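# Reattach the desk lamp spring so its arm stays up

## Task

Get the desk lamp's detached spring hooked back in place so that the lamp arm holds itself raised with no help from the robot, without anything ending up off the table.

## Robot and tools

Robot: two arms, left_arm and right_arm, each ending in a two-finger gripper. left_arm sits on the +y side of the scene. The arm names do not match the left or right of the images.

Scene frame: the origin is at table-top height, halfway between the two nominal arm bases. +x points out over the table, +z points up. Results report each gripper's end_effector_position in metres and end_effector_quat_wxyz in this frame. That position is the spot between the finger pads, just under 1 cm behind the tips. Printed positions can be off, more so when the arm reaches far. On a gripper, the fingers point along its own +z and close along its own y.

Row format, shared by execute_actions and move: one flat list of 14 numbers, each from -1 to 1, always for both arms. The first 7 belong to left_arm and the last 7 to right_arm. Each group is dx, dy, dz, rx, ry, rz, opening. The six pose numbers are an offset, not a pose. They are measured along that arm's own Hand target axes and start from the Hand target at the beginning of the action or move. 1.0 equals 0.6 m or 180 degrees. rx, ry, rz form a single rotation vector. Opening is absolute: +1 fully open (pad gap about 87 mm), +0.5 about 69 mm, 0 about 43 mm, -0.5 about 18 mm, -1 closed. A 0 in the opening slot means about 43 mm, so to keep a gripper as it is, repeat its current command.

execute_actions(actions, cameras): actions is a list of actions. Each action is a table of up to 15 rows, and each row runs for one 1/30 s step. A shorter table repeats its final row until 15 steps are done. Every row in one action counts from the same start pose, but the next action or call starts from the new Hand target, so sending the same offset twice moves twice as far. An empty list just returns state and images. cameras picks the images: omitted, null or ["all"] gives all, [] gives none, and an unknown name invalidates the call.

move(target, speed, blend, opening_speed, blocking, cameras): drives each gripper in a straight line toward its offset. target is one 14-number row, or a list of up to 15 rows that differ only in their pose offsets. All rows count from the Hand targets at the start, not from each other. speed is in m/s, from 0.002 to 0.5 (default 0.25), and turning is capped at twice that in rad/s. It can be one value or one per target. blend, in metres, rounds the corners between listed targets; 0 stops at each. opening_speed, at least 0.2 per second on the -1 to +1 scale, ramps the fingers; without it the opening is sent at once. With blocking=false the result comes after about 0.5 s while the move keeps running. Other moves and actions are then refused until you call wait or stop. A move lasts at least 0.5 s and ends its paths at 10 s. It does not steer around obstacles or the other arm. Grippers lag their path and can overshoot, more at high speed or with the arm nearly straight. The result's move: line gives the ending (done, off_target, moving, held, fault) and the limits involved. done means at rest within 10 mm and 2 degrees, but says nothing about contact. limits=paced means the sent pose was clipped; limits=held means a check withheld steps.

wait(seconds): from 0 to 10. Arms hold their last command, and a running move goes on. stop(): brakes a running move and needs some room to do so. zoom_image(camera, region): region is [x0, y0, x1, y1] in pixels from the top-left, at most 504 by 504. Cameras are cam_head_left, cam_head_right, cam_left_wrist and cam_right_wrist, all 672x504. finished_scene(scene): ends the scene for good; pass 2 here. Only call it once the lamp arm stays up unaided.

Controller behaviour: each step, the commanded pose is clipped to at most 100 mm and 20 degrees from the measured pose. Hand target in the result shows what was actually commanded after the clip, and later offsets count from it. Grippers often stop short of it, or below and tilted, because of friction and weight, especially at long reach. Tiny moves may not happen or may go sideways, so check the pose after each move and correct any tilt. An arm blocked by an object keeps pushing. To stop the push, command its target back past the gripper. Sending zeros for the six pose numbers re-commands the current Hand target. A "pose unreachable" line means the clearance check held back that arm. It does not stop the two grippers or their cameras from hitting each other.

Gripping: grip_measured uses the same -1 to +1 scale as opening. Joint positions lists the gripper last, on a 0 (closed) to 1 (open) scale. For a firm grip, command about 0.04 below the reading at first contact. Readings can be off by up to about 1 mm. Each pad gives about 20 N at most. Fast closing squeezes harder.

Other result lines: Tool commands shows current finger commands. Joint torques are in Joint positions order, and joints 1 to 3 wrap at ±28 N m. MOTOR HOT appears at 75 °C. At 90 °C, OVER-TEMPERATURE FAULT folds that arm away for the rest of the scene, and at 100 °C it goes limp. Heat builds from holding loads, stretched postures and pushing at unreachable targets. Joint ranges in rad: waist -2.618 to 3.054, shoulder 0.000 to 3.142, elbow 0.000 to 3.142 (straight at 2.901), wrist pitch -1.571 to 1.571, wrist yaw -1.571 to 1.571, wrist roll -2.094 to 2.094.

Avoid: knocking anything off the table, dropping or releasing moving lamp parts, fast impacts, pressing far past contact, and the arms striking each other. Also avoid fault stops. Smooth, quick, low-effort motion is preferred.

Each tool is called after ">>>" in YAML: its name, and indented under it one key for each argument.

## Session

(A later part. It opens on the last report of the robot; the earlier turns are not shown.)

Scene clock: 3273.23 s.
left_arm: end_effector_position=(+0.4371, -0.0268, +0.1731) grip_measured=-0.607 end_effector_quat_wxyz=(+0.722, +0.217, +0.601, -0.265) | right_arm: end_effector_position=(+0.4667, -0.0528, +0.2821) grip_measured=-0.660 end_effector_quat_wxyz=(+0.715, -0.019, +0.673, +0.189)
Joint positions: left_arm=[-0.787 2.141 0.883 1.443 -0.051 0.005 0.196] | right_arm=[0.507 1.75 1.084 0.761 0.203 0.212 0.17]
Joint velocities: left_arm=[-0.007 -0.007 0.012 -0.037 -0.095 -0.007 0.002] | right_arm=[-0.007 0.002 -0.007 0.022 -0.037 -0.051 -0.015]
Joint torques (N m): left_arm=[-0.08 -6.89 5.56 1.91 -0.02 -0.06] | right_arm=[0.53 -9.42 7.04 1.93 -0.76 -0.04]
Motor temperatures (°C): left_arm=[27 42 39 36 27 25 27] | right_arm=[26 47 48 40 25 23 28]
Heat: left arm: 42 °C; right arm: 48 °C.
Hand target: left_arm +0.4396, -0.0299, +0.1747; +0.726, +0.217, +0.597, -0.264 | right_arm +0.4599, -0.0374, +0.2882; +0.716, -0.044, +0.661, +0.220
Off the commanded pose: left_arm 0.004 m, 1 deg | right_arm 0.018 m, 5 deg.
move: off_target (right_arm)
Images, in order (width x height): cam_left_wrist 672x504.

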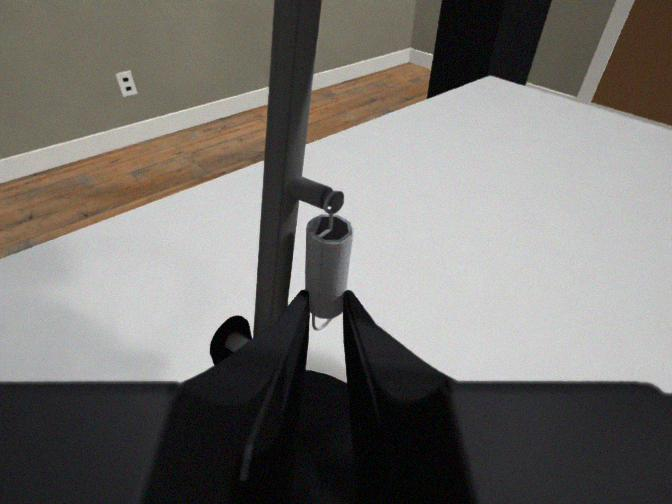

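>>> wait:
  seconds: 0.3
  cameras: ["all"]

>>> zoom_image:
  camera: "cam_left_wrist"
  region: [200, 130, 400, 360]

>>> zoom_image:
  camera: "cam_right_wrist"
  region: [270, 380, 430, 504]

Scene clock: 3284.37 s.
left_arm: end_effector_position=(+0.4371, -0.0268, +0.1731) grip_measured=-0.607 end_effector_quat_wxyz=(+0.722, +0.217, +0.601, -0.265) | right_arm: end_effector_position=(+0.4667, -0.0528, +0.2821) grip_measured=-0.660 end_effector_quat_wxyz=(+0.715, -0.019, +0.673, +0.189)
Joint positions: left_arm=[-0.787 2.141 0.883 1.443 -0.051 0.005 0.196] | right_arm=[0.507 1.75 1.084 0.761 0.203 0.212 0.17]
Joint velocities: left_arm=[-0.002 -0.007 0.007 -0.022 -0.022 -0.022 0.008] | right_arm=[0.002 0.007 0.017 0.022 0.037 -0.051 0.005]
Joint torques (N m): left_arm=[-0.09 -6.9 5.56 1.91 -0.02 -0.06] | right_arm=[0.54 -9.43 7.02 1.93 -0.76 -0.04]
Motor temperatures (°C): left_arm=[27 42 40 37 27 25 27] | right_arm=[26 47 48 40 25 23 28]
Heat: left arm: 42 °C; right arm: 48 °C.
Hand target: left_arm +0.4396, -0.0299, +0.1747; +0.726, +0.217, +0.597, -0.264 | right_arm +0.4599, -0.0374, +0.2882; +0.716, -0.044, +0.661, +0.220
Tool commands: left_gripper/opening=-0.75 right_gripper/opening=-0.7
Off the commanded pose: left_arm 0.004 m, 1 deg | right_arm 0.018 m, 5 deg.
wait: 0.30 s; at rest from the start

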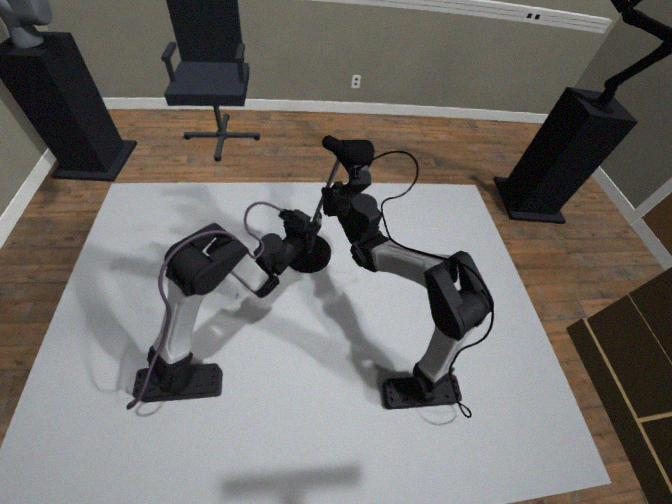

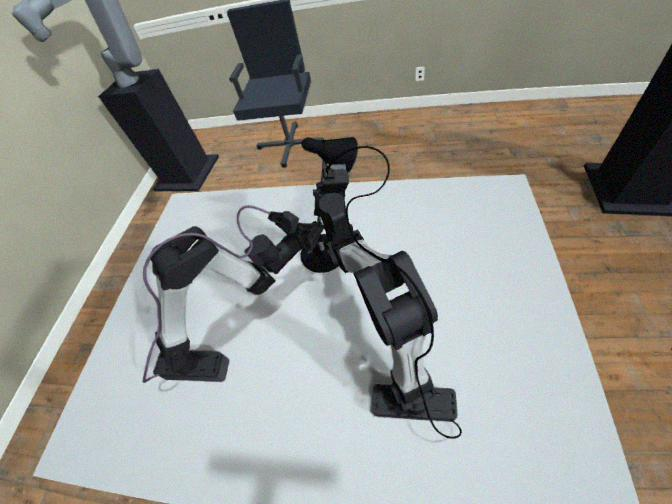

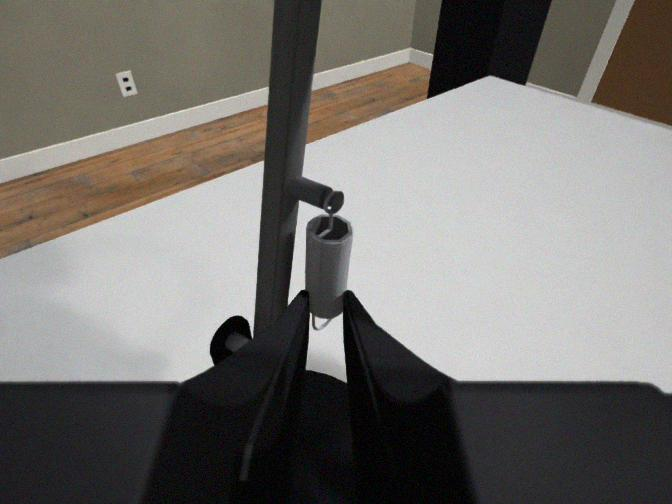

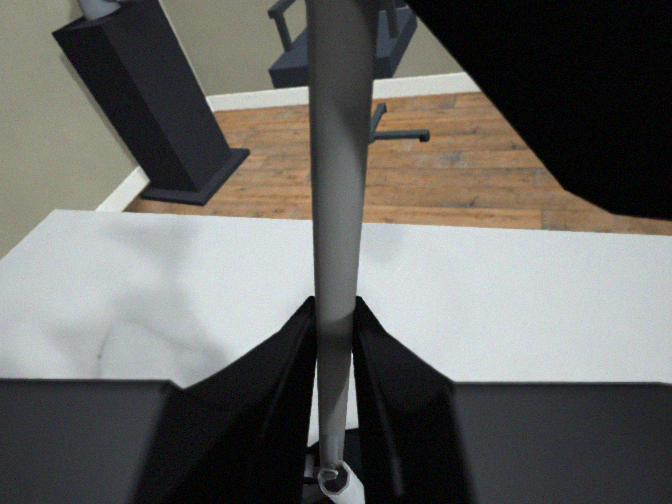

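Scaled by 2.191 from the camera's 672x504 image, which has a finer 960x720 frame.

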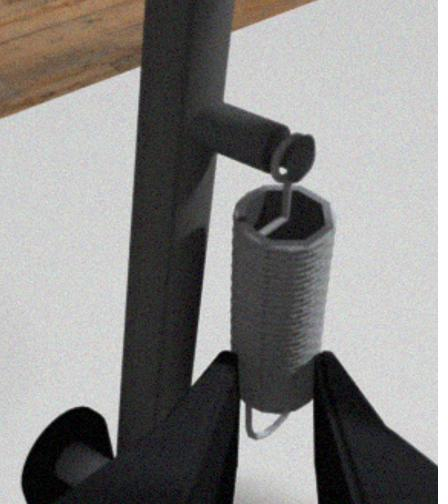

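Scaled by 3.150 from the camera's 672x504 image, which has a finer 960x720 frame.

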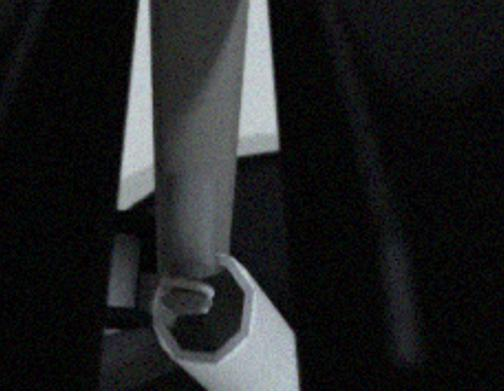

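>>> move:
  target: [-0.0025, -0.0107, -0.0125, 0, 0, 0, -0.75, 0, 0, 0, 0, 0, 0, -0.7]
  speed: 0.03
  cameras: ["cam_left_wrist"]

>>> zoom_image:
  camera: "cam_left_wrist"
  region: [200, 150, 400, 380]

Scene clock: 3311.50 s.
left_arm: end_effector_position=(+0.4329, -0.0286, +0.1731) grip_measured=-0.607 end_effector_quat_wxyz=(+0.724, +0.215, +0.600, -0.265) | right_arm: end_effector_position=(+0.4667, -0.0528, +0.2821) grip_measured=-0.660 end_effector_quat_wxyz=(+0.715, -0.019, +0.673, +0.189)
Joint positions: left_arm=[-0.8 2.141 0.874 1.456 -0.066 0.006 0.196] | right_arm=[0.507 1.75 1.084 0.761 0.203 0.212 0.17]
Joint velocities: left_arm=[-0.012 -0.002 0.007 -0.022 0.022 0.022 -0.008] | right_arm=[-0.012 0.002 -0.002 -0.037 0.007 0.081 -0.008]
Joint torques (N m): left_arm=[-0.77 -8.05 3.71 1.94 -0.06 -0.03] | right_arm=[0.54 -9.44 7.02 1.93 -0.76 -0.04]
Motor temperatures (°C): left_arm=[27 41 40 37 27 25 28] | right_arm=[26 47 48 40 25 23 28]
Heat: left arm: 41 °C; right arm: 48 °C.
Hand target: left_arm +0.4296, -0.0302, +0.1749; +0.726, +0.217, +0.597, -0.264 | right_arm +0.4599, -0.0374, +0.2882; +0.716, -0.044, +0.661, +0.220
Off the commanded pose: left_arm 0.004 m, 0 deg | right_arm 0.018 m, 5 deg.
move: off_target (right_arm)
Images, in order (width x height): cam_left_wrist 672x504.

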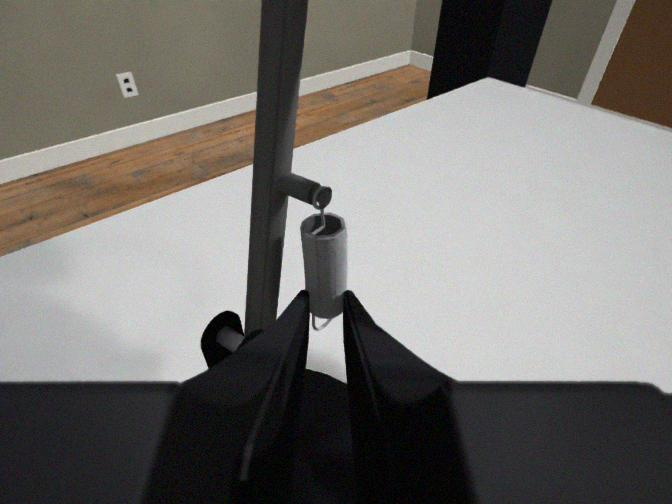

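Scaled by 2.191 from the camera's 672x504 image, which has a finer 960x720 frame.

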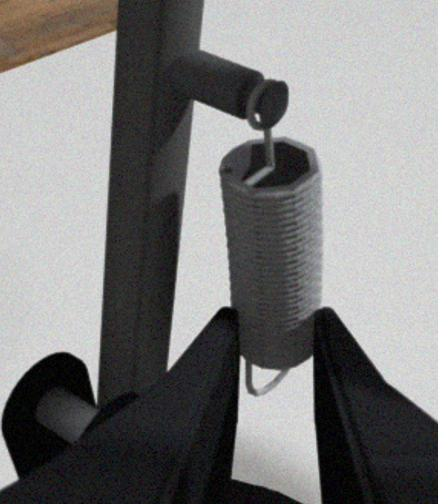

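>>> move:
  target: [0.0035, 0.0173, -0.0218, 0, 0, 0, -0.75, 0, 0, 0, 0, 0, 0, -0.7]
  speed: 0.03
  cameras: ["cam_left_wrist"]

>>> zoom_image:
  camera: "cam_left_wrist"
  region: [200, 150, 400, 380]

Scene clock: 3323.60 s.
left_arm: end_effector_position=(+0.4261, -0.0187, +0.1739) grip_measured=-0.607 end_effector_quat_wxyz=(+0.732, +0.213, +0.589, -0.269) | right_arm: end_effector_position=(+0.4666, -0.0527, +0.2821) grip_measured=-0.660 end_effector_quat_wxyz=(+0.714, -0.019, +0.673, +0.189)
Joint positions: left_arm=[-0.791 2.141 0.822 1.537 -0.052 0.006 0.196] | right_arm=[0.507 1.75 1.084 0.761 0.203 0.212 0.17]
Joint velocities: left_arm=[-0.012 0.007 0.012 0.022 0.051 -0.007 0.008] | right_arm=[-0.012 -0.002 -0.012 -0.007 -0.051 0.051 0.002]
Joint torques (N m): left_arm=[0.91 -8.72 2.86 1.59 0.05 -0.09] | right_arm=[0.54 -9.43 7.04 1.93 -0.76 -0.04]
Motor temperatures (°C): left_arm=[27 42 39 37 27 25 28] | right_arm=[26 48 48 40 25 23 28]
Heat: left arm: 42 °C; right arm: 48 °C.
Hand target: left_arm +0.4266, -0.0141, +0.1704; +0.726, +0.217, +0.597, -0.264 | right_arm +0.4598, -0.0374, +0.2882; +0.716, -0.044, +0.661, +0.220
Off the commanded pose: left_arm 0.006 m, 1 deg | right_arm 0.018 m, 5 deg.
move: off_target (right_arm)
Images, in order (width x height): cam_left_wrist 672x504.

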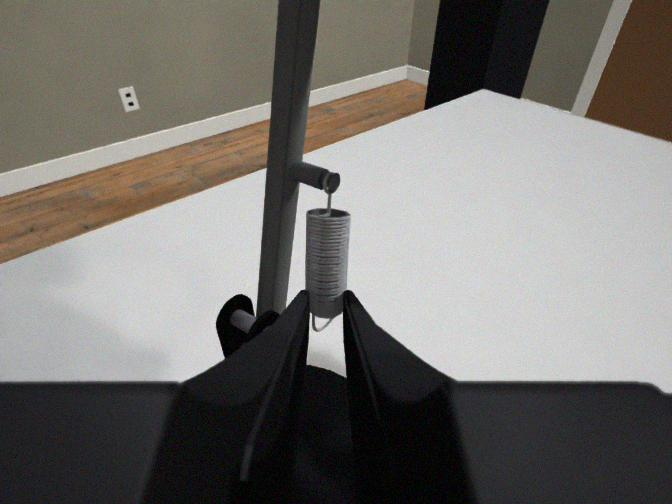

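Scaled by 2.191 from the camera's 672x504 image, which has a finer 960x720 frame.

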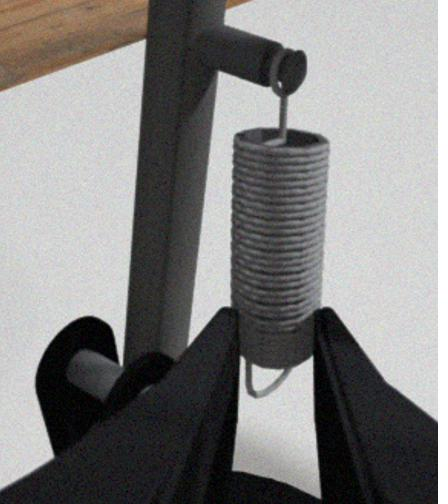

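>>> move:
  target: [0.0175, 0.0117, -0.0095, 0, 0.0167, 0, -0.78, 0, 0, 0, 0, 0, 0, -0.7]
  speed: 0.03
  cameras: ["cam_left_wrist"]

>>> zoom_image:
  camera: "cam_left_wrist"
  region: [200, 150, 400, 380]

Scene clock: 3334.60 s.
left_arm: end_effector_position=(+0.4270, -0.0127, +0.1746) grip_measured=-0.607 end_effector_quat_wxyz=(+0.731, +0.217, +0.588, -0.269) | right_arm: end_effector_position=(+0.4666, -0.0527, +0.2821) grip_measured=-0.660 end_effector_quat_wxyz=(+0.714, -0.019, +0.673, +0.189)
Joint positions: left_arm=[-0.774 2.13 0.806 1.539 -0.03 0.006 0.196] | right_arm=[0.507 1.75 1.084 0.761 0.203 0.212 0.17]
Joint velocities: left_arm=[0.002 0.007 0.017 0.037 -0.007 0.007 -0.017] | right_arm=[0.007 -0.002 0.002 0.037 -0.066 0.037 -0.015]
Joint torques (N m): left_arm=[1.16 -8.96 2.45 1.1 0.01 -0.14] | right_arm=[0.53 -9.43 7.04 1.93 -0.76 -0.04]
Motor temperatures (°C): left_arm=[27 42 38 37 27 25 28] | right_arm=[26 48 48 40 25 23 28]
Heat: left arm: 42 °C; right arm: 48 °C.
Hand target: left_arm +0.4283, -0.0064, +0.1592; +0.710, +0.223, +0.616, -0.258 | right_arm +0.4598, -0.0374, +0.2882; +0.716, -0.044, +0.661, +0.220
Off the commanded pose: left_arm 0.017 m, 4 deg | right_arm 0.018 m, 5 deg.
move: off_target (left_arm, right_arm)
Images, in order (width x height): cam_left_wrist 672x504.

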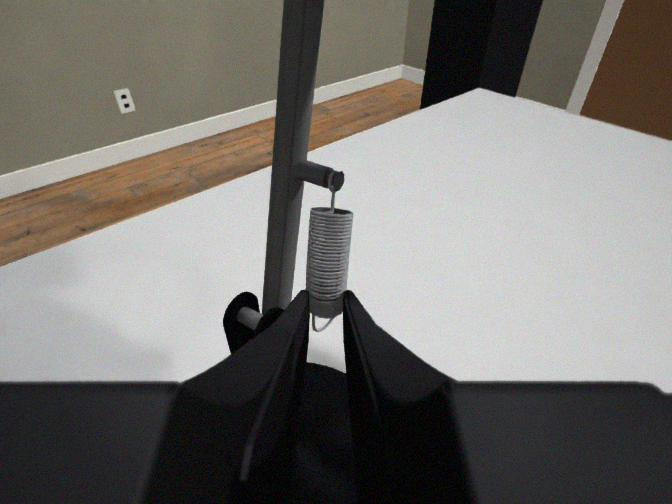

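Scaled by 2.191 from the camera's 672x504 image, which has a finer 960x720 frame.

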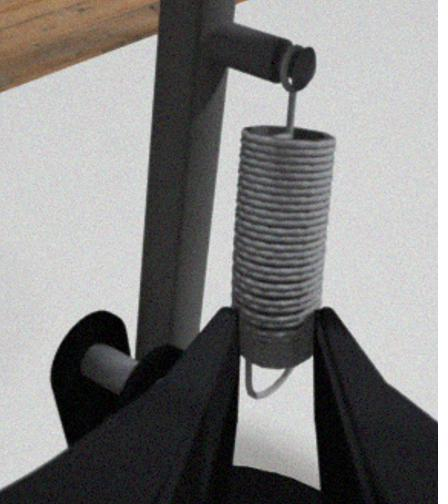

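>>> move:
  target: [0.0285, 0.0102, -0.0127, 0, 0.0167, 0, -0.78, 0, 0, 0, 0, 0, 0, -0.7]
  speed: 0.03
  cameras: ["cam_left_wrist"]

>>> zoom_image:
  camera: "cam_left_wrist"
  region: [200, 150, 400, 380]

Scene clock: 3340.60 s.
left_arm: end_effector_position=(+0.4260, -0.0086, +0.1727) grip_measured=-0.607 end_effector_quat_wxyz=(+0.727, +0.222, +0.590, -0.272) | right_arm: end_effector_position=(+0.4666, -0.0527, +0.2821) grip_measured=-0.660 end_effector_quat_wxyz=(+0.714, -0.019, +0.673, +0.189)
Joint positions: left_arm=[-0.761 2.122 0.79 1.541 -0.005 0.002 0.196] | right_arm=[0.507 1.75 1.084 0.761 0.203 0.212 0.17]
Joint velocities: left_arm=[0.002 0.012 -0.007 0.007 0.051 -0.066 0.002] | right_arm=[-0.032 -0.007 -0.007 0.037 0.066 0.007 0.008]
Joint torques (N m): left_arm=[1.51 -7.87 1.65 0.89 -0.07 -0.14] | right_arm=[0.54 -9.43 7.04 1.92 -0.76 -0.04]
Motor temperatures (°C): left_arm=[27 43 38 36 27 25 28] | right_arm=[26 48 48 40 25 23 28]
Heat: left arm: 43 °C; right arm: 48 °C.
Hand target: left_arm +0.4282, +0.0017, +0.1413; +0.693, +0.230, +0.635, -0.253 | right_arm +0.4598, -0.0374, +0.2882; +0.716, -0.044, +0.661, +0.220
Off the commanded pose: left_arm 0.033 m, 7 deg | right_arm 0.018 m, 5 deg.
move: off_target (left_arm, right_arm)
Images, in order (width x height): cam_left_wrist 672x504.

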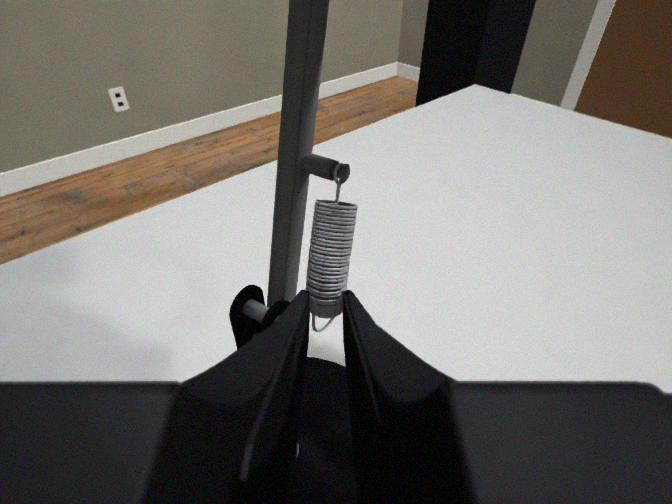

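Scaled by 2.191 from the camera's 672x504 image, which has a finer 960x720 frame.

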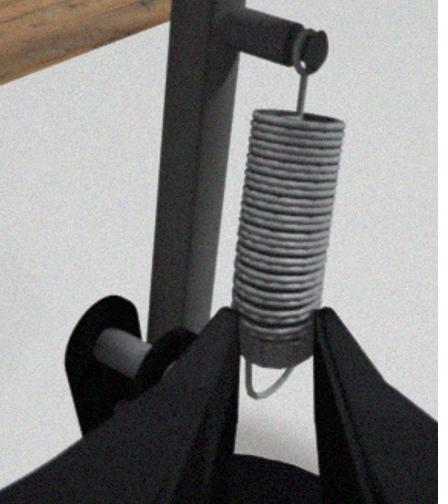

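>>> move:
  target: [0.041, 0.0094, -0.0093, 0, 0.008, 0, -0.8, 0, 0, 0, 0, 0, 0, -0.7]
  speed: 0.04
  cameras: ["cam_left_wrist"]

>>> zoom_image:
  camera: "cam_left_wrist"
  region: [200, 150, 400, 380]

Scene clock: 3347.20 s.
left_arm: end_effector_position=(+0.4244, -0.0037, +0.1672) grip_measured=-0.608 end_effector_quat_wxyz=(+0.728, +0.224, +0.587, -0.276) | right_arm: end_effector_position=(+0.4666, -0.0527, +0.2821) grip_measured=-0.660 end_effector_quat_wxyz=(+0.714, -0.019, +0.673, +0.189)
Joint positions: left_arm=[-0.748 2.14 0.771 1.582 0.018 -0.001 0.196] | right_arm=[0.507 1.75 1.084 0.761 0.203 0.212 0.17]
Joint velocities: left_arm=[0.002 0.007 -0.002 -0.022 0.007 0.022 0.008] | right_arm=[-0.002 0.002 -0.007 -0.022 -0.022 -0.022 -0.012]
Joint torques (N m): left_arm=[1.84 -4.49 1.4 1.01 -0.13 -0.12] | right_arm=[0.54 -9.43 7.02 1.93 -0.76 -0.04]
Motor temperatures (°C): left_arm=[27 43 37 35 27 25 28] | right_arm=[26 48 48 40 25 23 28]
Heat: left arm: 43 °C; right arm: 48 °C.
Hand target: left_arm +0.4292, +0.0086, +0.1163; +0.685, +0.232, +0.643, -0.250 | right_arm +0.4598, -0.0374, +0.2882; +0.716, -0.044, +0.661, +0.220
Off the commanded pose: left_arm 0.053 m, 9 deg | right_arm 0.018 m, 5 deg.
joint read past its limit (left arm) — joint 4 (wrist pitch), upper limit.
move: off_target (left_arm, right_arm)
Images, in order (width x height): cam_left_wrist 672x504.

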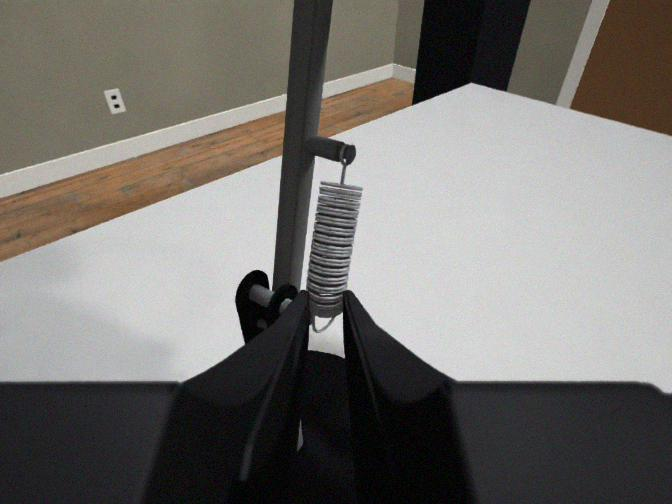

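Scaled by 2.191 from the camera's 672x504 image, which has a finer 960x720 frame.

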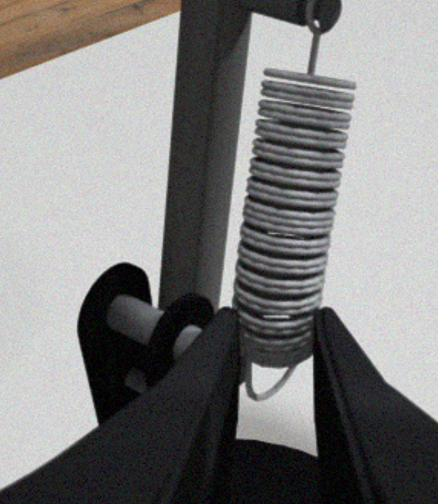

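>>> move:
  target: [0.0038, 0.0063, 0.0075, 0, 0, 0, -0.8, 0, 0, 0, 0, 0, 0, -0.7]
  speed: 0.03
  cameras: ["cam_left_wrist"]

>>> zoom_image:
  camera: "cam_left_wrist"
  region: [250, 230, 400, 380]

Scene clock: 3365.73 s.
left_arm: end_effector_position=(+0.4270, -0.0036, +0.1660) grip_measured=-0.609 end_effector_quat_wxyz=(+0.727, +0.227, +0.585, -0.278) | right_arm: end_effector_position=(+0.4666, -0.0527, +0.2821) grip_measured=-0.660 end_effector_quat_wxyz=(+0.714, -0.019, +0.673, +0.189)
Joint positions: left_arm=[-0.739 2.149 0.78 1.582 0.034 -0.003 0.196] | right_arm=[0.507 1.75 1.084 0.761 0.203 0.212 0.17]
Joint velocities: left_arm=[0.012 -0.002 0.012 -0.007 0.007 -0.022 -0.005] | right_arm=[0.007 0.007 -0.002 -0.051 0.007 -0.11 -0.005]
Joint torques (N m): left_arm=[2.06 -4.1 2.06 0.98 -0.19 -0.11] | right_arm=[0.53 -9.43 7.04 1.93 -0.76 -0.04]
Motor temperatures (°C): left_arm=[27 42 36 34 27 25 28] | right_arm=[26 48 48 40 25 23 28]
Heat: left arm: 42 °C; right arm: 48 °C.
Hand target: left_arm +0.4351, +0.0086, +0.1144; +0.685, +0.232, +0.643, -0.250 | right_arm +0.4598, -0.0374, +0.2882; +0.716, -0.044, +0.661, +0.220
Off the commanded pose: left_arm 0.054 m, 9 deg | right_arm 0.018 m, 5 deg.
joint read past its limit (left arm) — joint 4 (wrist pitch), upper limit.
move: off_target (left_arm, right_arm)
Images, in order (width x height): cam_left_wrist 672x504.

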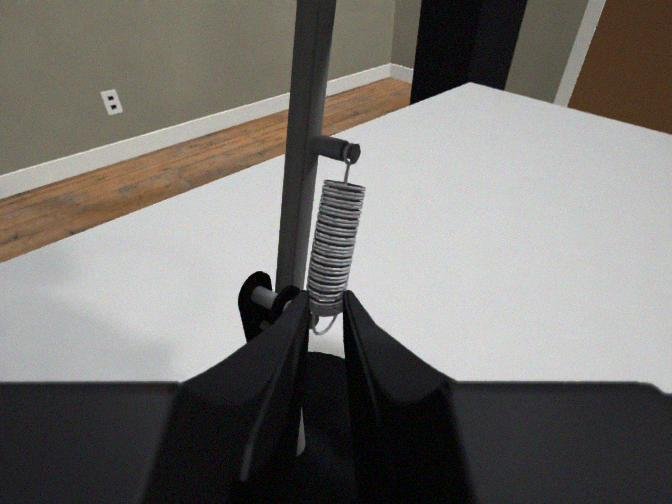

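Scaled by 3.360 from the camera's 672x504 image, which has a finer 960x720 frame.

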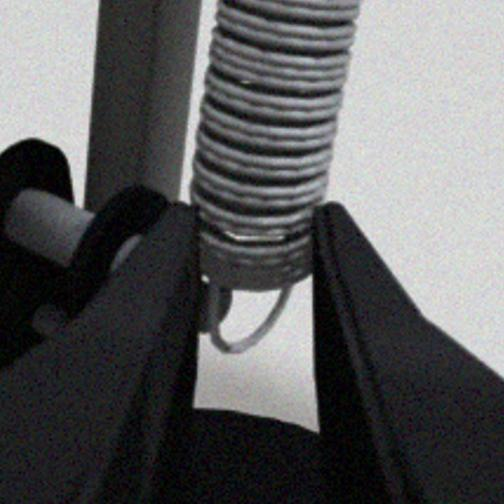

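>>> move:
  target: [0.0135, 0.0073, 0.0027, 0, 0, 0, -0.8, 0, 0, 0, 0, 0, 0, -0.7]
  speed: 0.03
  cameras: ["cam_left_wrist"]

>>> zoom_image:
  camera: "cam_left_wrist"
  region: [270, 260, 370, 360]

Scene clock: 3393.90 s.
left_arm: end_effector_position=(+0.4281, -0.0057, +0.1648) grip_measured=-0.609 end_effector_quat_wxyz=(+0.725, +0.233, +0.583, -0.284) | right_arm: end_effector_position=(+0.4666, -0.0527, +0.2821) grip_measured=-0.660 end_effector_quat_wxyz=(+0.714, -0.019, +0.673, +0.189)
Joint positions: left_arm=[-0.733 2.159 0.79 1.583 0.058 -0.005 0.196] | right_arm=[0.507 1.75 1.084 0.761 0.203 0.212 0.17]
Joint velocities: left_arm=[-0.002 -0.007 -0.012 -0.007 -0.007 0.022 -0.002] | right_arm=[-0.007 -0.017 0.012 -0.037 0.022 -0.007 0.012]
Joint torques (N m): left_arm=[2.55 -2.43 1.85 1.21 -0.3 -0.1] | right_arm=[0.51 -9.43 7.04 1.93 -0.76 -0.04]
Motor temperatures (°C): left_arm=[27 39 36 33 27 25 28] | right_arm=[26 48 47 40 25 23 28]
Heat: left arm: 39 °C; right arm: 48 °C.
Hand target: left_arm +0.4395, +0.0108, +0.1062; +0.685, +0.233, +0.644, -0.249 | right_arm +0.4598, -0.0374, +0.2882; +0.716, -0.044, +0.661, +0.220
Off the commanded pose: left_arm 0.062 m, 9 deg | right_arm 0.018 m, 5 deg.
joint read past its limit (left arm) — joint 4 (wrist pitch), upper limit.
move: off_target (left_arm, right_arm)
Images, in order (width x height): cam_left_wrist 672x504.

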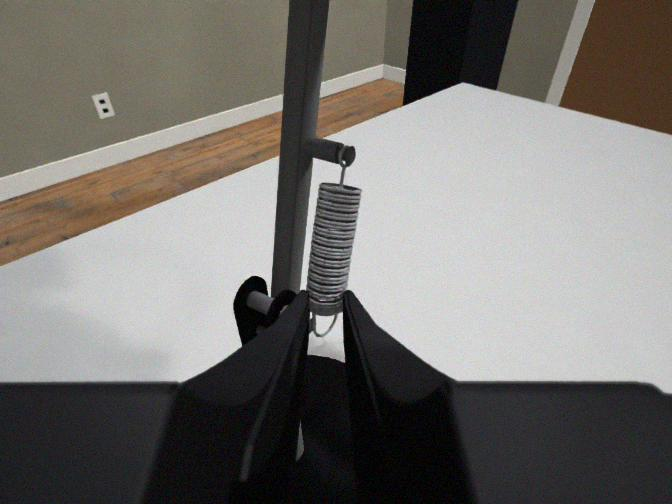

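Scaled by 5.040 from the camera's 672x504 image, which has a finer 960x720 frame.

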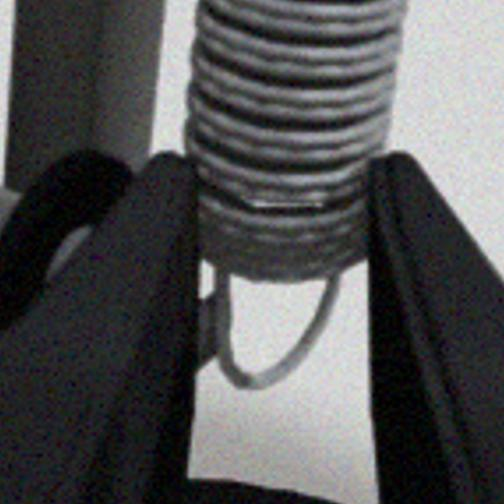

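>>> move:
  target: [0.0067, 0.0223, 0.0003, 0, 0, 0, -0.8, 0, 0, 0, 0, 0, 0, -0.7]
  speed: 0.03
  cameras: ["cam_left_wrist"]

>>> zoom_image:
  camera: "cam_left_wrist"
  region: [270, 260, 370, 360]

Scene clock: 3405.83 s.
left_arm: end_effector_position=(+0.4285, -0.0050, +0.1644) grip_measured=-0.609 end_effector_quat_wxyz=(+0.719, +0.248, +0.577, -0.297) | right_arm: end_effector_position=(+0.4666, -0.0527, +0.2821) grip_measured=-0.660 end_effector_quat_wxyz=(+0.714, -0.019, +0.673, +0.189)
Joint positions: left_arm=[-0.708 2.162 0.793 1.583 0.126 -0.013 0.196] | right_arm=[0.507 1.75 1.084 0.761 0.203 0.212 0.17]
Joint velocities: left_arm=[-0.007 0.002 0.022 0.022 0.007 -0.066 0.027] | right_arm=[-0.007 -0.002 0.007 -0.081 0.007 -0.007 -0.002]
Joint torques (N m): left_arm=[3.69 -1.59 1.62 1.34 -0.59 -0.03] | right_arm=[0.55 -9.39 7.02 1.92 -0.77 -0.04]
Motor temperatures (°C): left_arm=[27 38 36 33 27 25 28] | right_arm=[26 48 47 40 25 23 28]
Heat: left arm: 38 °C; right arm: 48 °C.
Hand target: left_arm +0.4483, +0.0211, +0.1024; +0.685, +0.233, +0.643, -0.249 | right_arm +0.4598, -0.0374, +0.2882; +0.716, -0.044, +0.661, +0.220
Off the commanded pose: left_arm 0.070 m, 10 deg | right_arm 0.018 m, 5 deg.
joint read past its limit (left arm) — joint 4 (wrist pitch), upper limit.
move: off_target (left_arm, right_arm)
Images, in order (width x height): cam_left_wrist 672x504.

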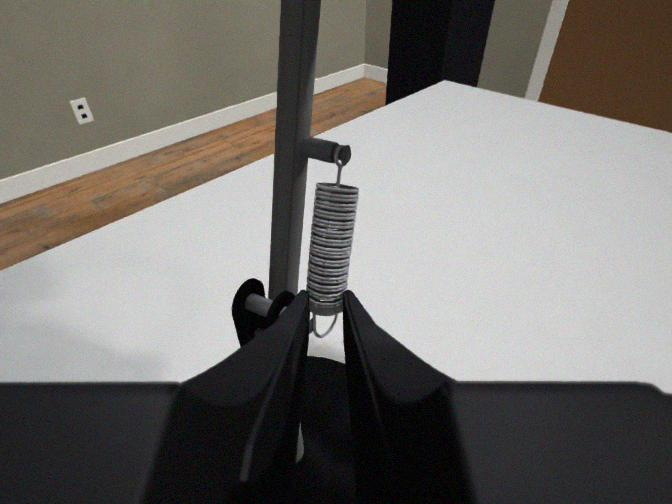

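Scaled by 5.040 from the camera's 672x504 image, which has a finer 960x720 frame.

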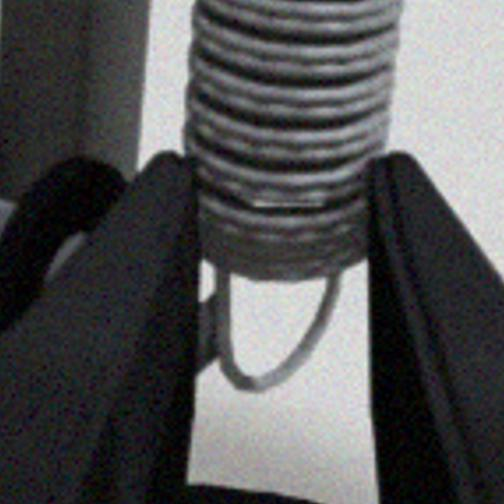

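>>> move:
  target: [0.0048, 0.012, -0.0017, -0.0333, 0, 0, -0.8, 0, 0, 0, 0, 0, 0, -0.7]
  speed: 0.03
  cameras: ["cam_left_wrist"]

>>> zoom_image:
  camera: "cam_left_wrist"
  region: [270, 260, 370, 360]

Scene clock: 3418.50 s.
left_arm: end_effector_position=(+0.4295, -0.0047, +0.1643) grip_measured=-0.609 end_effector_quat_wxyz=(+0.724, +0.227, +0.585, -0.285) | right_arm: end_effector_position=(+0.4666, -0.0526, +0.2822) grip_measured=-0.660 end_effector_quat_wxyz=(+0.715, -0.019, +0.673, +0.189)
Joint positions: left_arm=[-0.731 2.162 0.792 1.583 0.051 -0.016 0.196] | right_arm=[0.507 1.75 1.084 0.761 0.202 0.212 0.17]
Joint velocities: left_arm=[-0.017 0.007 -0.002 -0.007 -0.022 0.066 -0.005] | right_arm=[-0.017 -0.002 -0.002 -0.022 -0.007 -0.081 0.008]
Joint torques (N m): left_arm=[2.92 -0.96 1.28 1.47 -1.11 0.07] | right_arm=[0.54 -9.42 7.05 1.93 -0.76 -0.04]
Motor temperatures (°C): left_arm=[27 37 35 33 27 25 28] | right_arm=[26 48 47 40 25 23 28]
Heat: left arm: 37 °C; right arm: 48 °C.
Hand target: left_arm +0.4523, +0.0269, +0.0995; +0.697, +0.196, +0.655, -0.216 | right_arm +0.4598, -0.0374, +0.2883; +0.716, -0.044, +0.661, +0.220
Off the commanded pose: left_arm 0.076 m, 12 deg | right_arm 0.018 m, 5 deg.
joint read past its limit (left arm) — joint 4 (wrist pitch), upper limit.
move: off_target (left_arm, right_arm)
Images, in order (width x height): cam_left_wrist 672x504.

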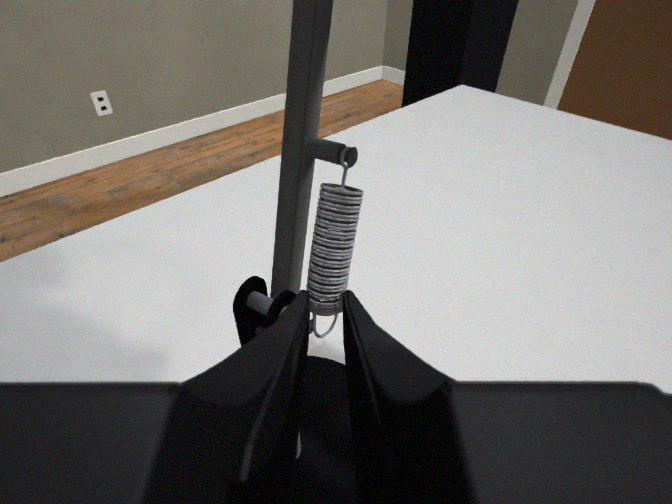

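Scaled by 5.040 from the camera's 672x504 image, which has a finer 960x720 frame.

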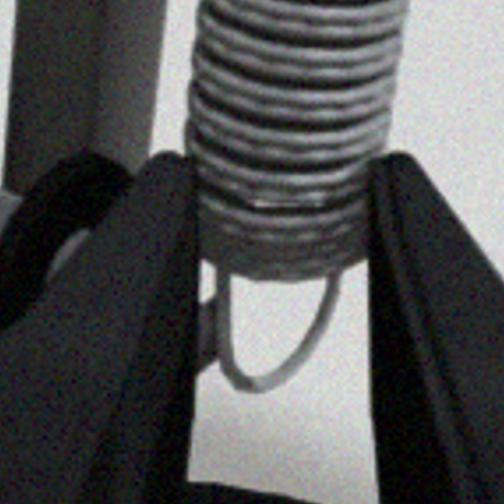

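>>> move:
  target: [0.0063, 0.0222, -0.0033, 0, 0.044, 0, -0.8, 0, 0, 0, 0, 0, 0, -0.7]
  speed: 0.03
  cameras: ["cam_left_wrist"]

>>> zoom_image:
  camera: "cam_left_wrist"
  region: [270, 260, 370, 360]

Scene clock: 3479.13 s.
left_arm: end_effector_position=(+0.4331, +0.0049, +0.1635) grip_measured=-0.609 end_effector_quat_wxyz=(+0.714, +0.223, +0.603, -0.278) | right_arm: end_effector_position=(+0.4665, -0.0524, +0.2822) grip_measured=-0.660 end_effector_quat_wxyz=(+0.714, -0.019, +0.673, +0.190)
Joint positions: left_arm=[-0.711 2.119 0.775 1.519 0.051 -0.026 0.195] | right_arm=[0.507 1.75 1.084 0.761 0.201 0.212 0.17]
Joint velocities: left_arm=[-0.007 0.007 0.012 0.007 0.066 0.037 0.005] | right_arm=[-0.002 0.002 0.007 -0.037 -0.051 0.037 0.002]
Joint torques (N m): left_arm=[4.66 -6.32 1.69 -0.1 -0.77 0.05] | right_arm=[0.53 -9.42 7.02 1.93 -0.74 -0.04]
Motor temperatures (°C): left_arm=[27 35 34 33 29 25 29] | right_arm=[26 47 47 40 25 23 28]
Heat: left arm: 35 °C; right arm: 47 °C.
Hand target: left_arm +0.4585, +0.0389, +0.0958; +0.650, +0.210, +0.702, -0.202 | right_arm +0.4598, -0.0374, +0.2882; +0.716, -0.044, +0.661, +0.220
Off the commanded pose: left_arm 0.080 m, 16 deg | right_arm 0.018 m, 5 deg.
move: off_target (left_arm, right_arm)
Images, in order (width x height): cam_left_wrist 672x504.

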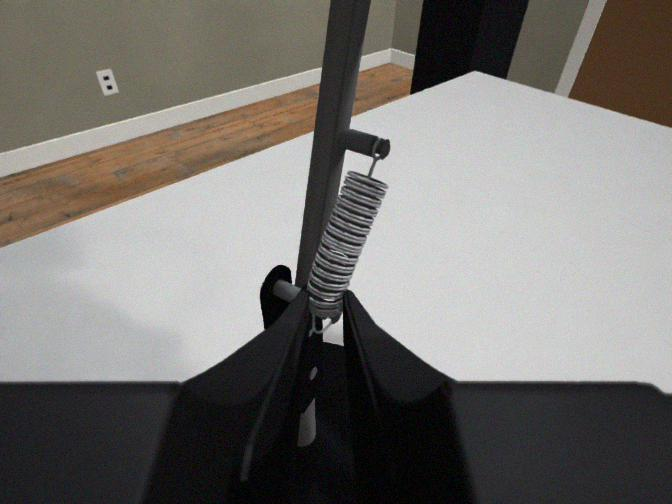

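Scaled by 5.040 from the camera's 672x504 image, which has a finer 960x720 frame.

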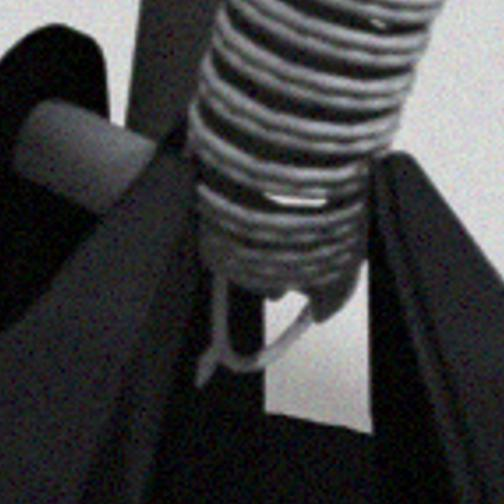

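>>> zoom_image:
  camera: "cam_left_wrist"
  region: [300, 295, 350, 345]

Scaled by 10.080 from the camera's 672x504 image, which has a finer 960x720 frame.

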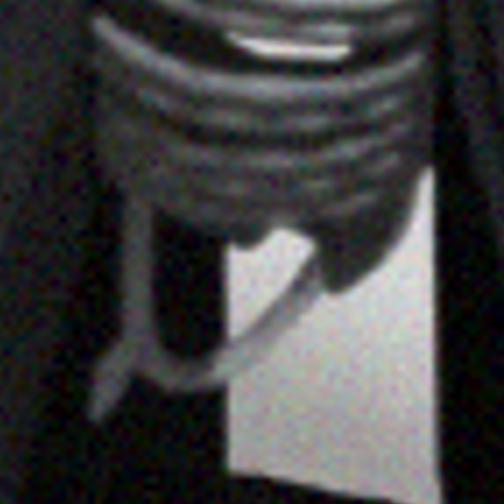

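>>> execute_actions:
  actions: []
  cameras: ["all"]

>>> zoom_image:
  camera: "cam_head_left"
  region: [270, 180, 370, 280]

>>> zoom_image:
  camera: "cam_head_right"
  region: [270, 190, 370, 290]

>>> zoom_image:
  camera: "cam_right_wrist"
  region: [270, 384, 390, 504]

Scene clock: 3520.80 s.
left_arm: end_effector_position=(+0.4330, +0.0048, +0.1635) grip_measured=-0.609 end_effector_quat_wxyz=(+0.714, +0.223, +0.603, -0.278) | right_arm: end_effector_position=(+0.4665, -0.0524, +0.2822) grip_measured=-0.660 end_effector_quat_wxyz=(+0.714, -0.019, +0.673, +0.190)
Joint positions: left_arm=[-0.711 2.118 0.775 1.518 0.052 -0.026 0.195] | right_arm=[0.507 1.75 1.084 0.761 0.201 0.212 0.17]
Joint velocities: left_arm=[-0.027 -0.002 -0.017 -0.007 -0.007 -0.051 0.005] | right_arm=[0.007 -0.012 -0.007 -0.022 0.037 -0.007 -0.002]
Joint torques (N m): left_arm=[4.62 -6.31 1.7 -0.09 -0.77 0.06] | right_arm=[0.54 -9.42 7.02 1.92 -0.74 -0.05]
Motor temperatures (°C): left_arm=[28 39 34 29 29 25 29] | right_arm=[26 47 47 41 25 23 28]
Heat: left arm: 39 °C; right arm: 47 °C.
Hand target: left_arm +0.4585, +0.0388, +0.0958; +0.650, +0.210, +0.702, -0.202 | right_arm +0.4598, -0.0374, +0.2882; +0.716, -0.044, +0.661, +0.220
Tool commands: left_gripper/opening=-0.8 right_gripper/opening=-0.7
Off the commanded pose: left_arm 0.080 m, 16 deg | right_arm 0.018 m, 5 deg.

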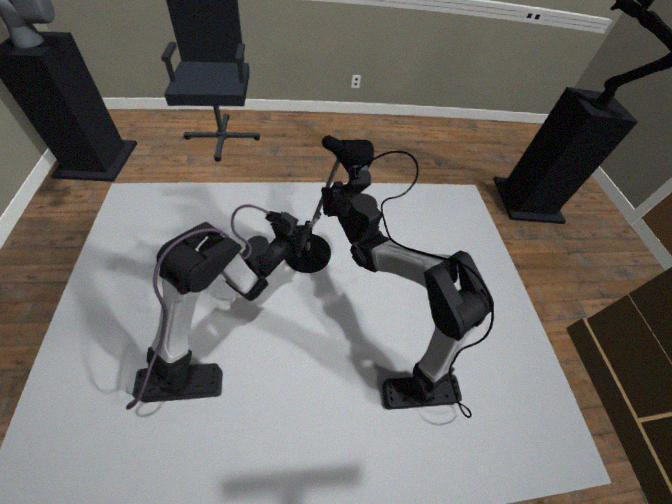

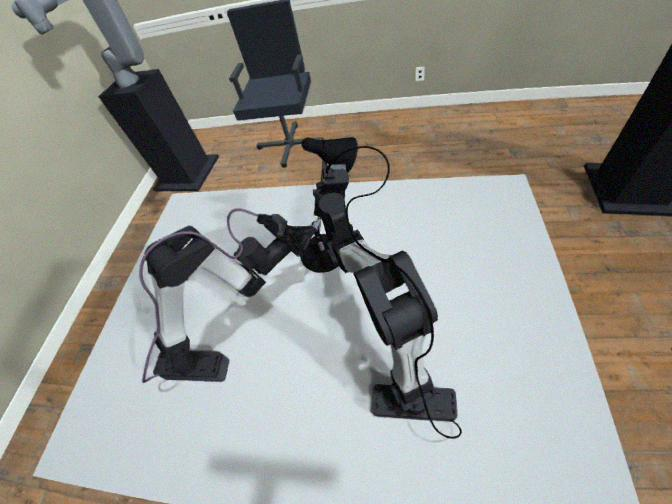

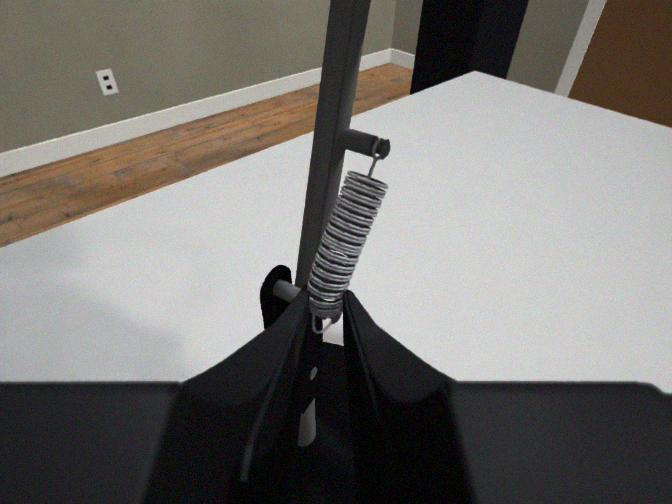

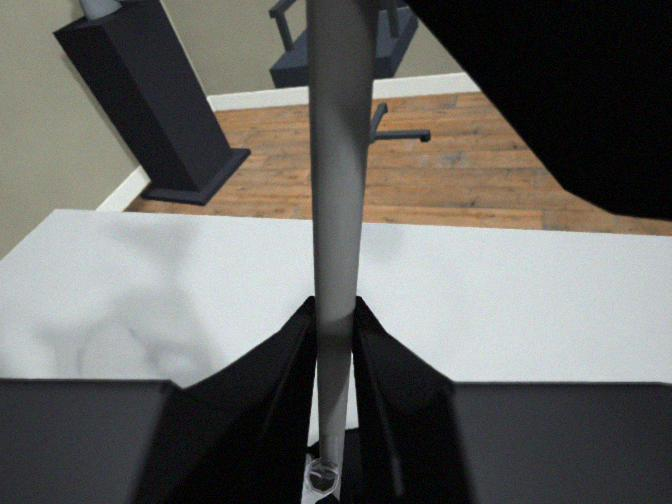

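Scaled by 5.040 from the camera's 672x504 image, which has a finer 960x720 frame.

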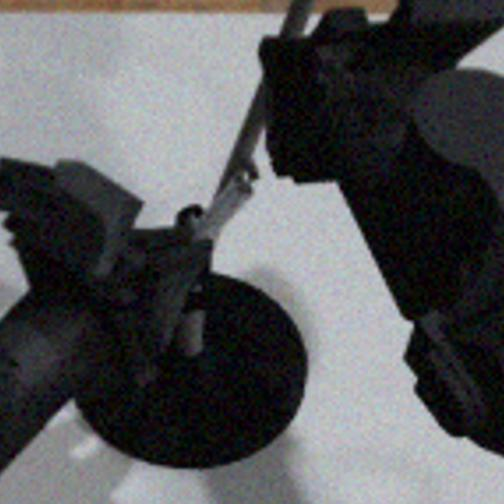

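Scaled by 5.040 from the camera's 672x504 image, which has a finer 960x720 frame.

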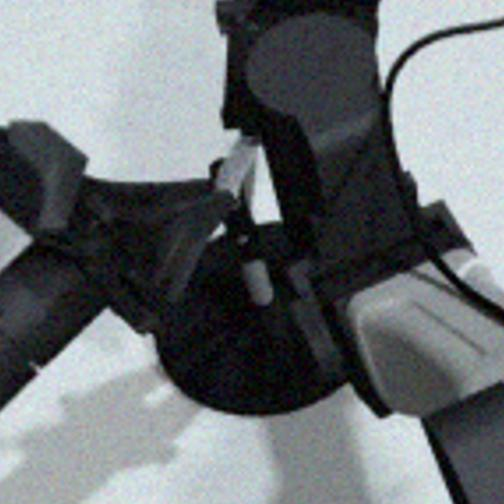

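Scaled by 4.200 from the camera's 672x504 image, which has a finer 960x720 frame.

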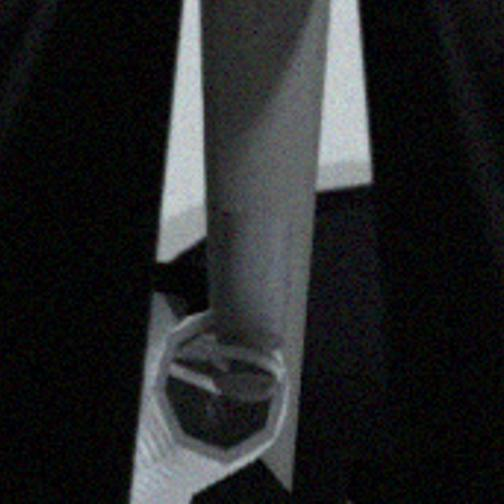

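>>> move:
  target: [0.0062, -0.0167, -0.0125, 0, 0, 0, -0.8, 0, 0, 0, 0, 0, 0, -0.7]
  speed: 0.03
  cameras: ["cam_left_wrist"]

>>> zoom_image:
  camera: "cam_left_wrist"
  region: [290, 280, 360, 350]

Scene clock: 3528.97 s.
left_arm: end_effector_position=(+0.4315, +0.0100, +0.1641) grip_measured=-0.609 end_effector_quat_wxyz=(+0.715, +0.218, +0.605, -0.273) | right_arm: end_effector_position=(+0.4663, -0.0517, +0.2822) grip_measured=-0.660 end_effector_quat_wxyz=(+0.714, -0.021, +0.673, +0.191)
Joint positions: left_arm=[-0.71 2.105 0.755 1.524 0.037 -0.026 0.195] | right_arm=[0.507 1.75 1.084 0.761 0.197 0.212 0.17]
Joint velocities: left_arm=[-0.007 -0.017 -0.017 0.007 -0.022 0.051 0.002] | right_arm=[-0.012 0.007 0.007 0.007 -0.022 -0.037 -0.008]
Joint torques (N m): left_arm=[2 -5.34 1.21 0.07 -0.88 0.09] | right_arm=[0.53 -9.39 7.05 1.92 -0.7 -0.05]
Motor temperatures (°C): left_arm=[28 39 34 29 29 25 29] | right_arm=[26 47 47 41 25 23 28]
Heat: left arm: 39 °C; right arm: 47 °C.
Hand target: left_arm +0.4465, +0.0347, +0.0927; +0.650, +0.210, +0.702, -0.202 | right_arm +0.4598, -0.0374, +0.2882; +0.716, -0.044, +0.661, +0.220
Off the commanded pose: left_arm 0.077 m, 16 deg | right_arm 0.017 m, 4 deg.
move: off_target (left_arm, right_arm)
Images, in order (width x height): cam_left_wrist 672x504.

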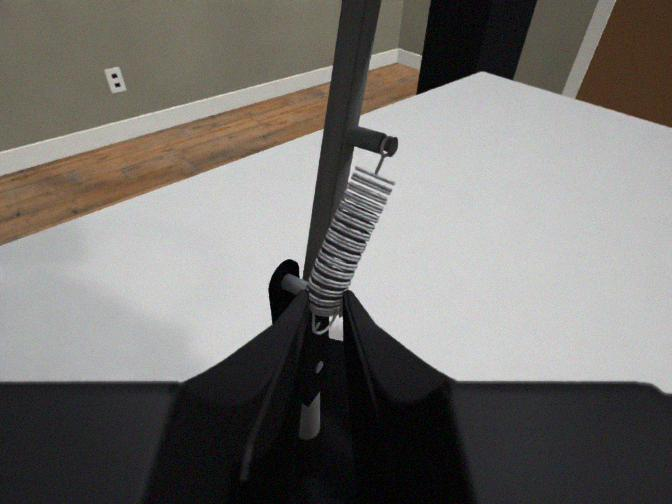

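Scaled by 7.200 from the camera's 672x504 image, which has a finer 960x720 frame.

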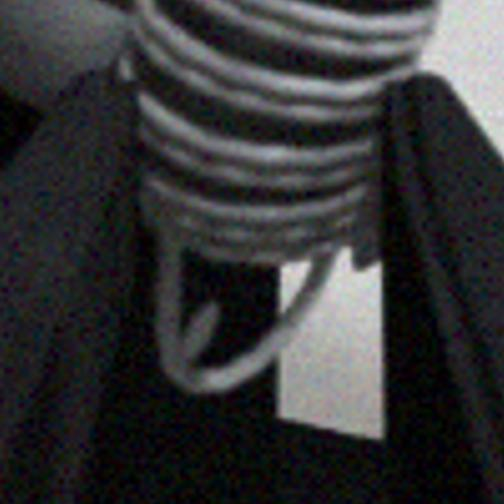

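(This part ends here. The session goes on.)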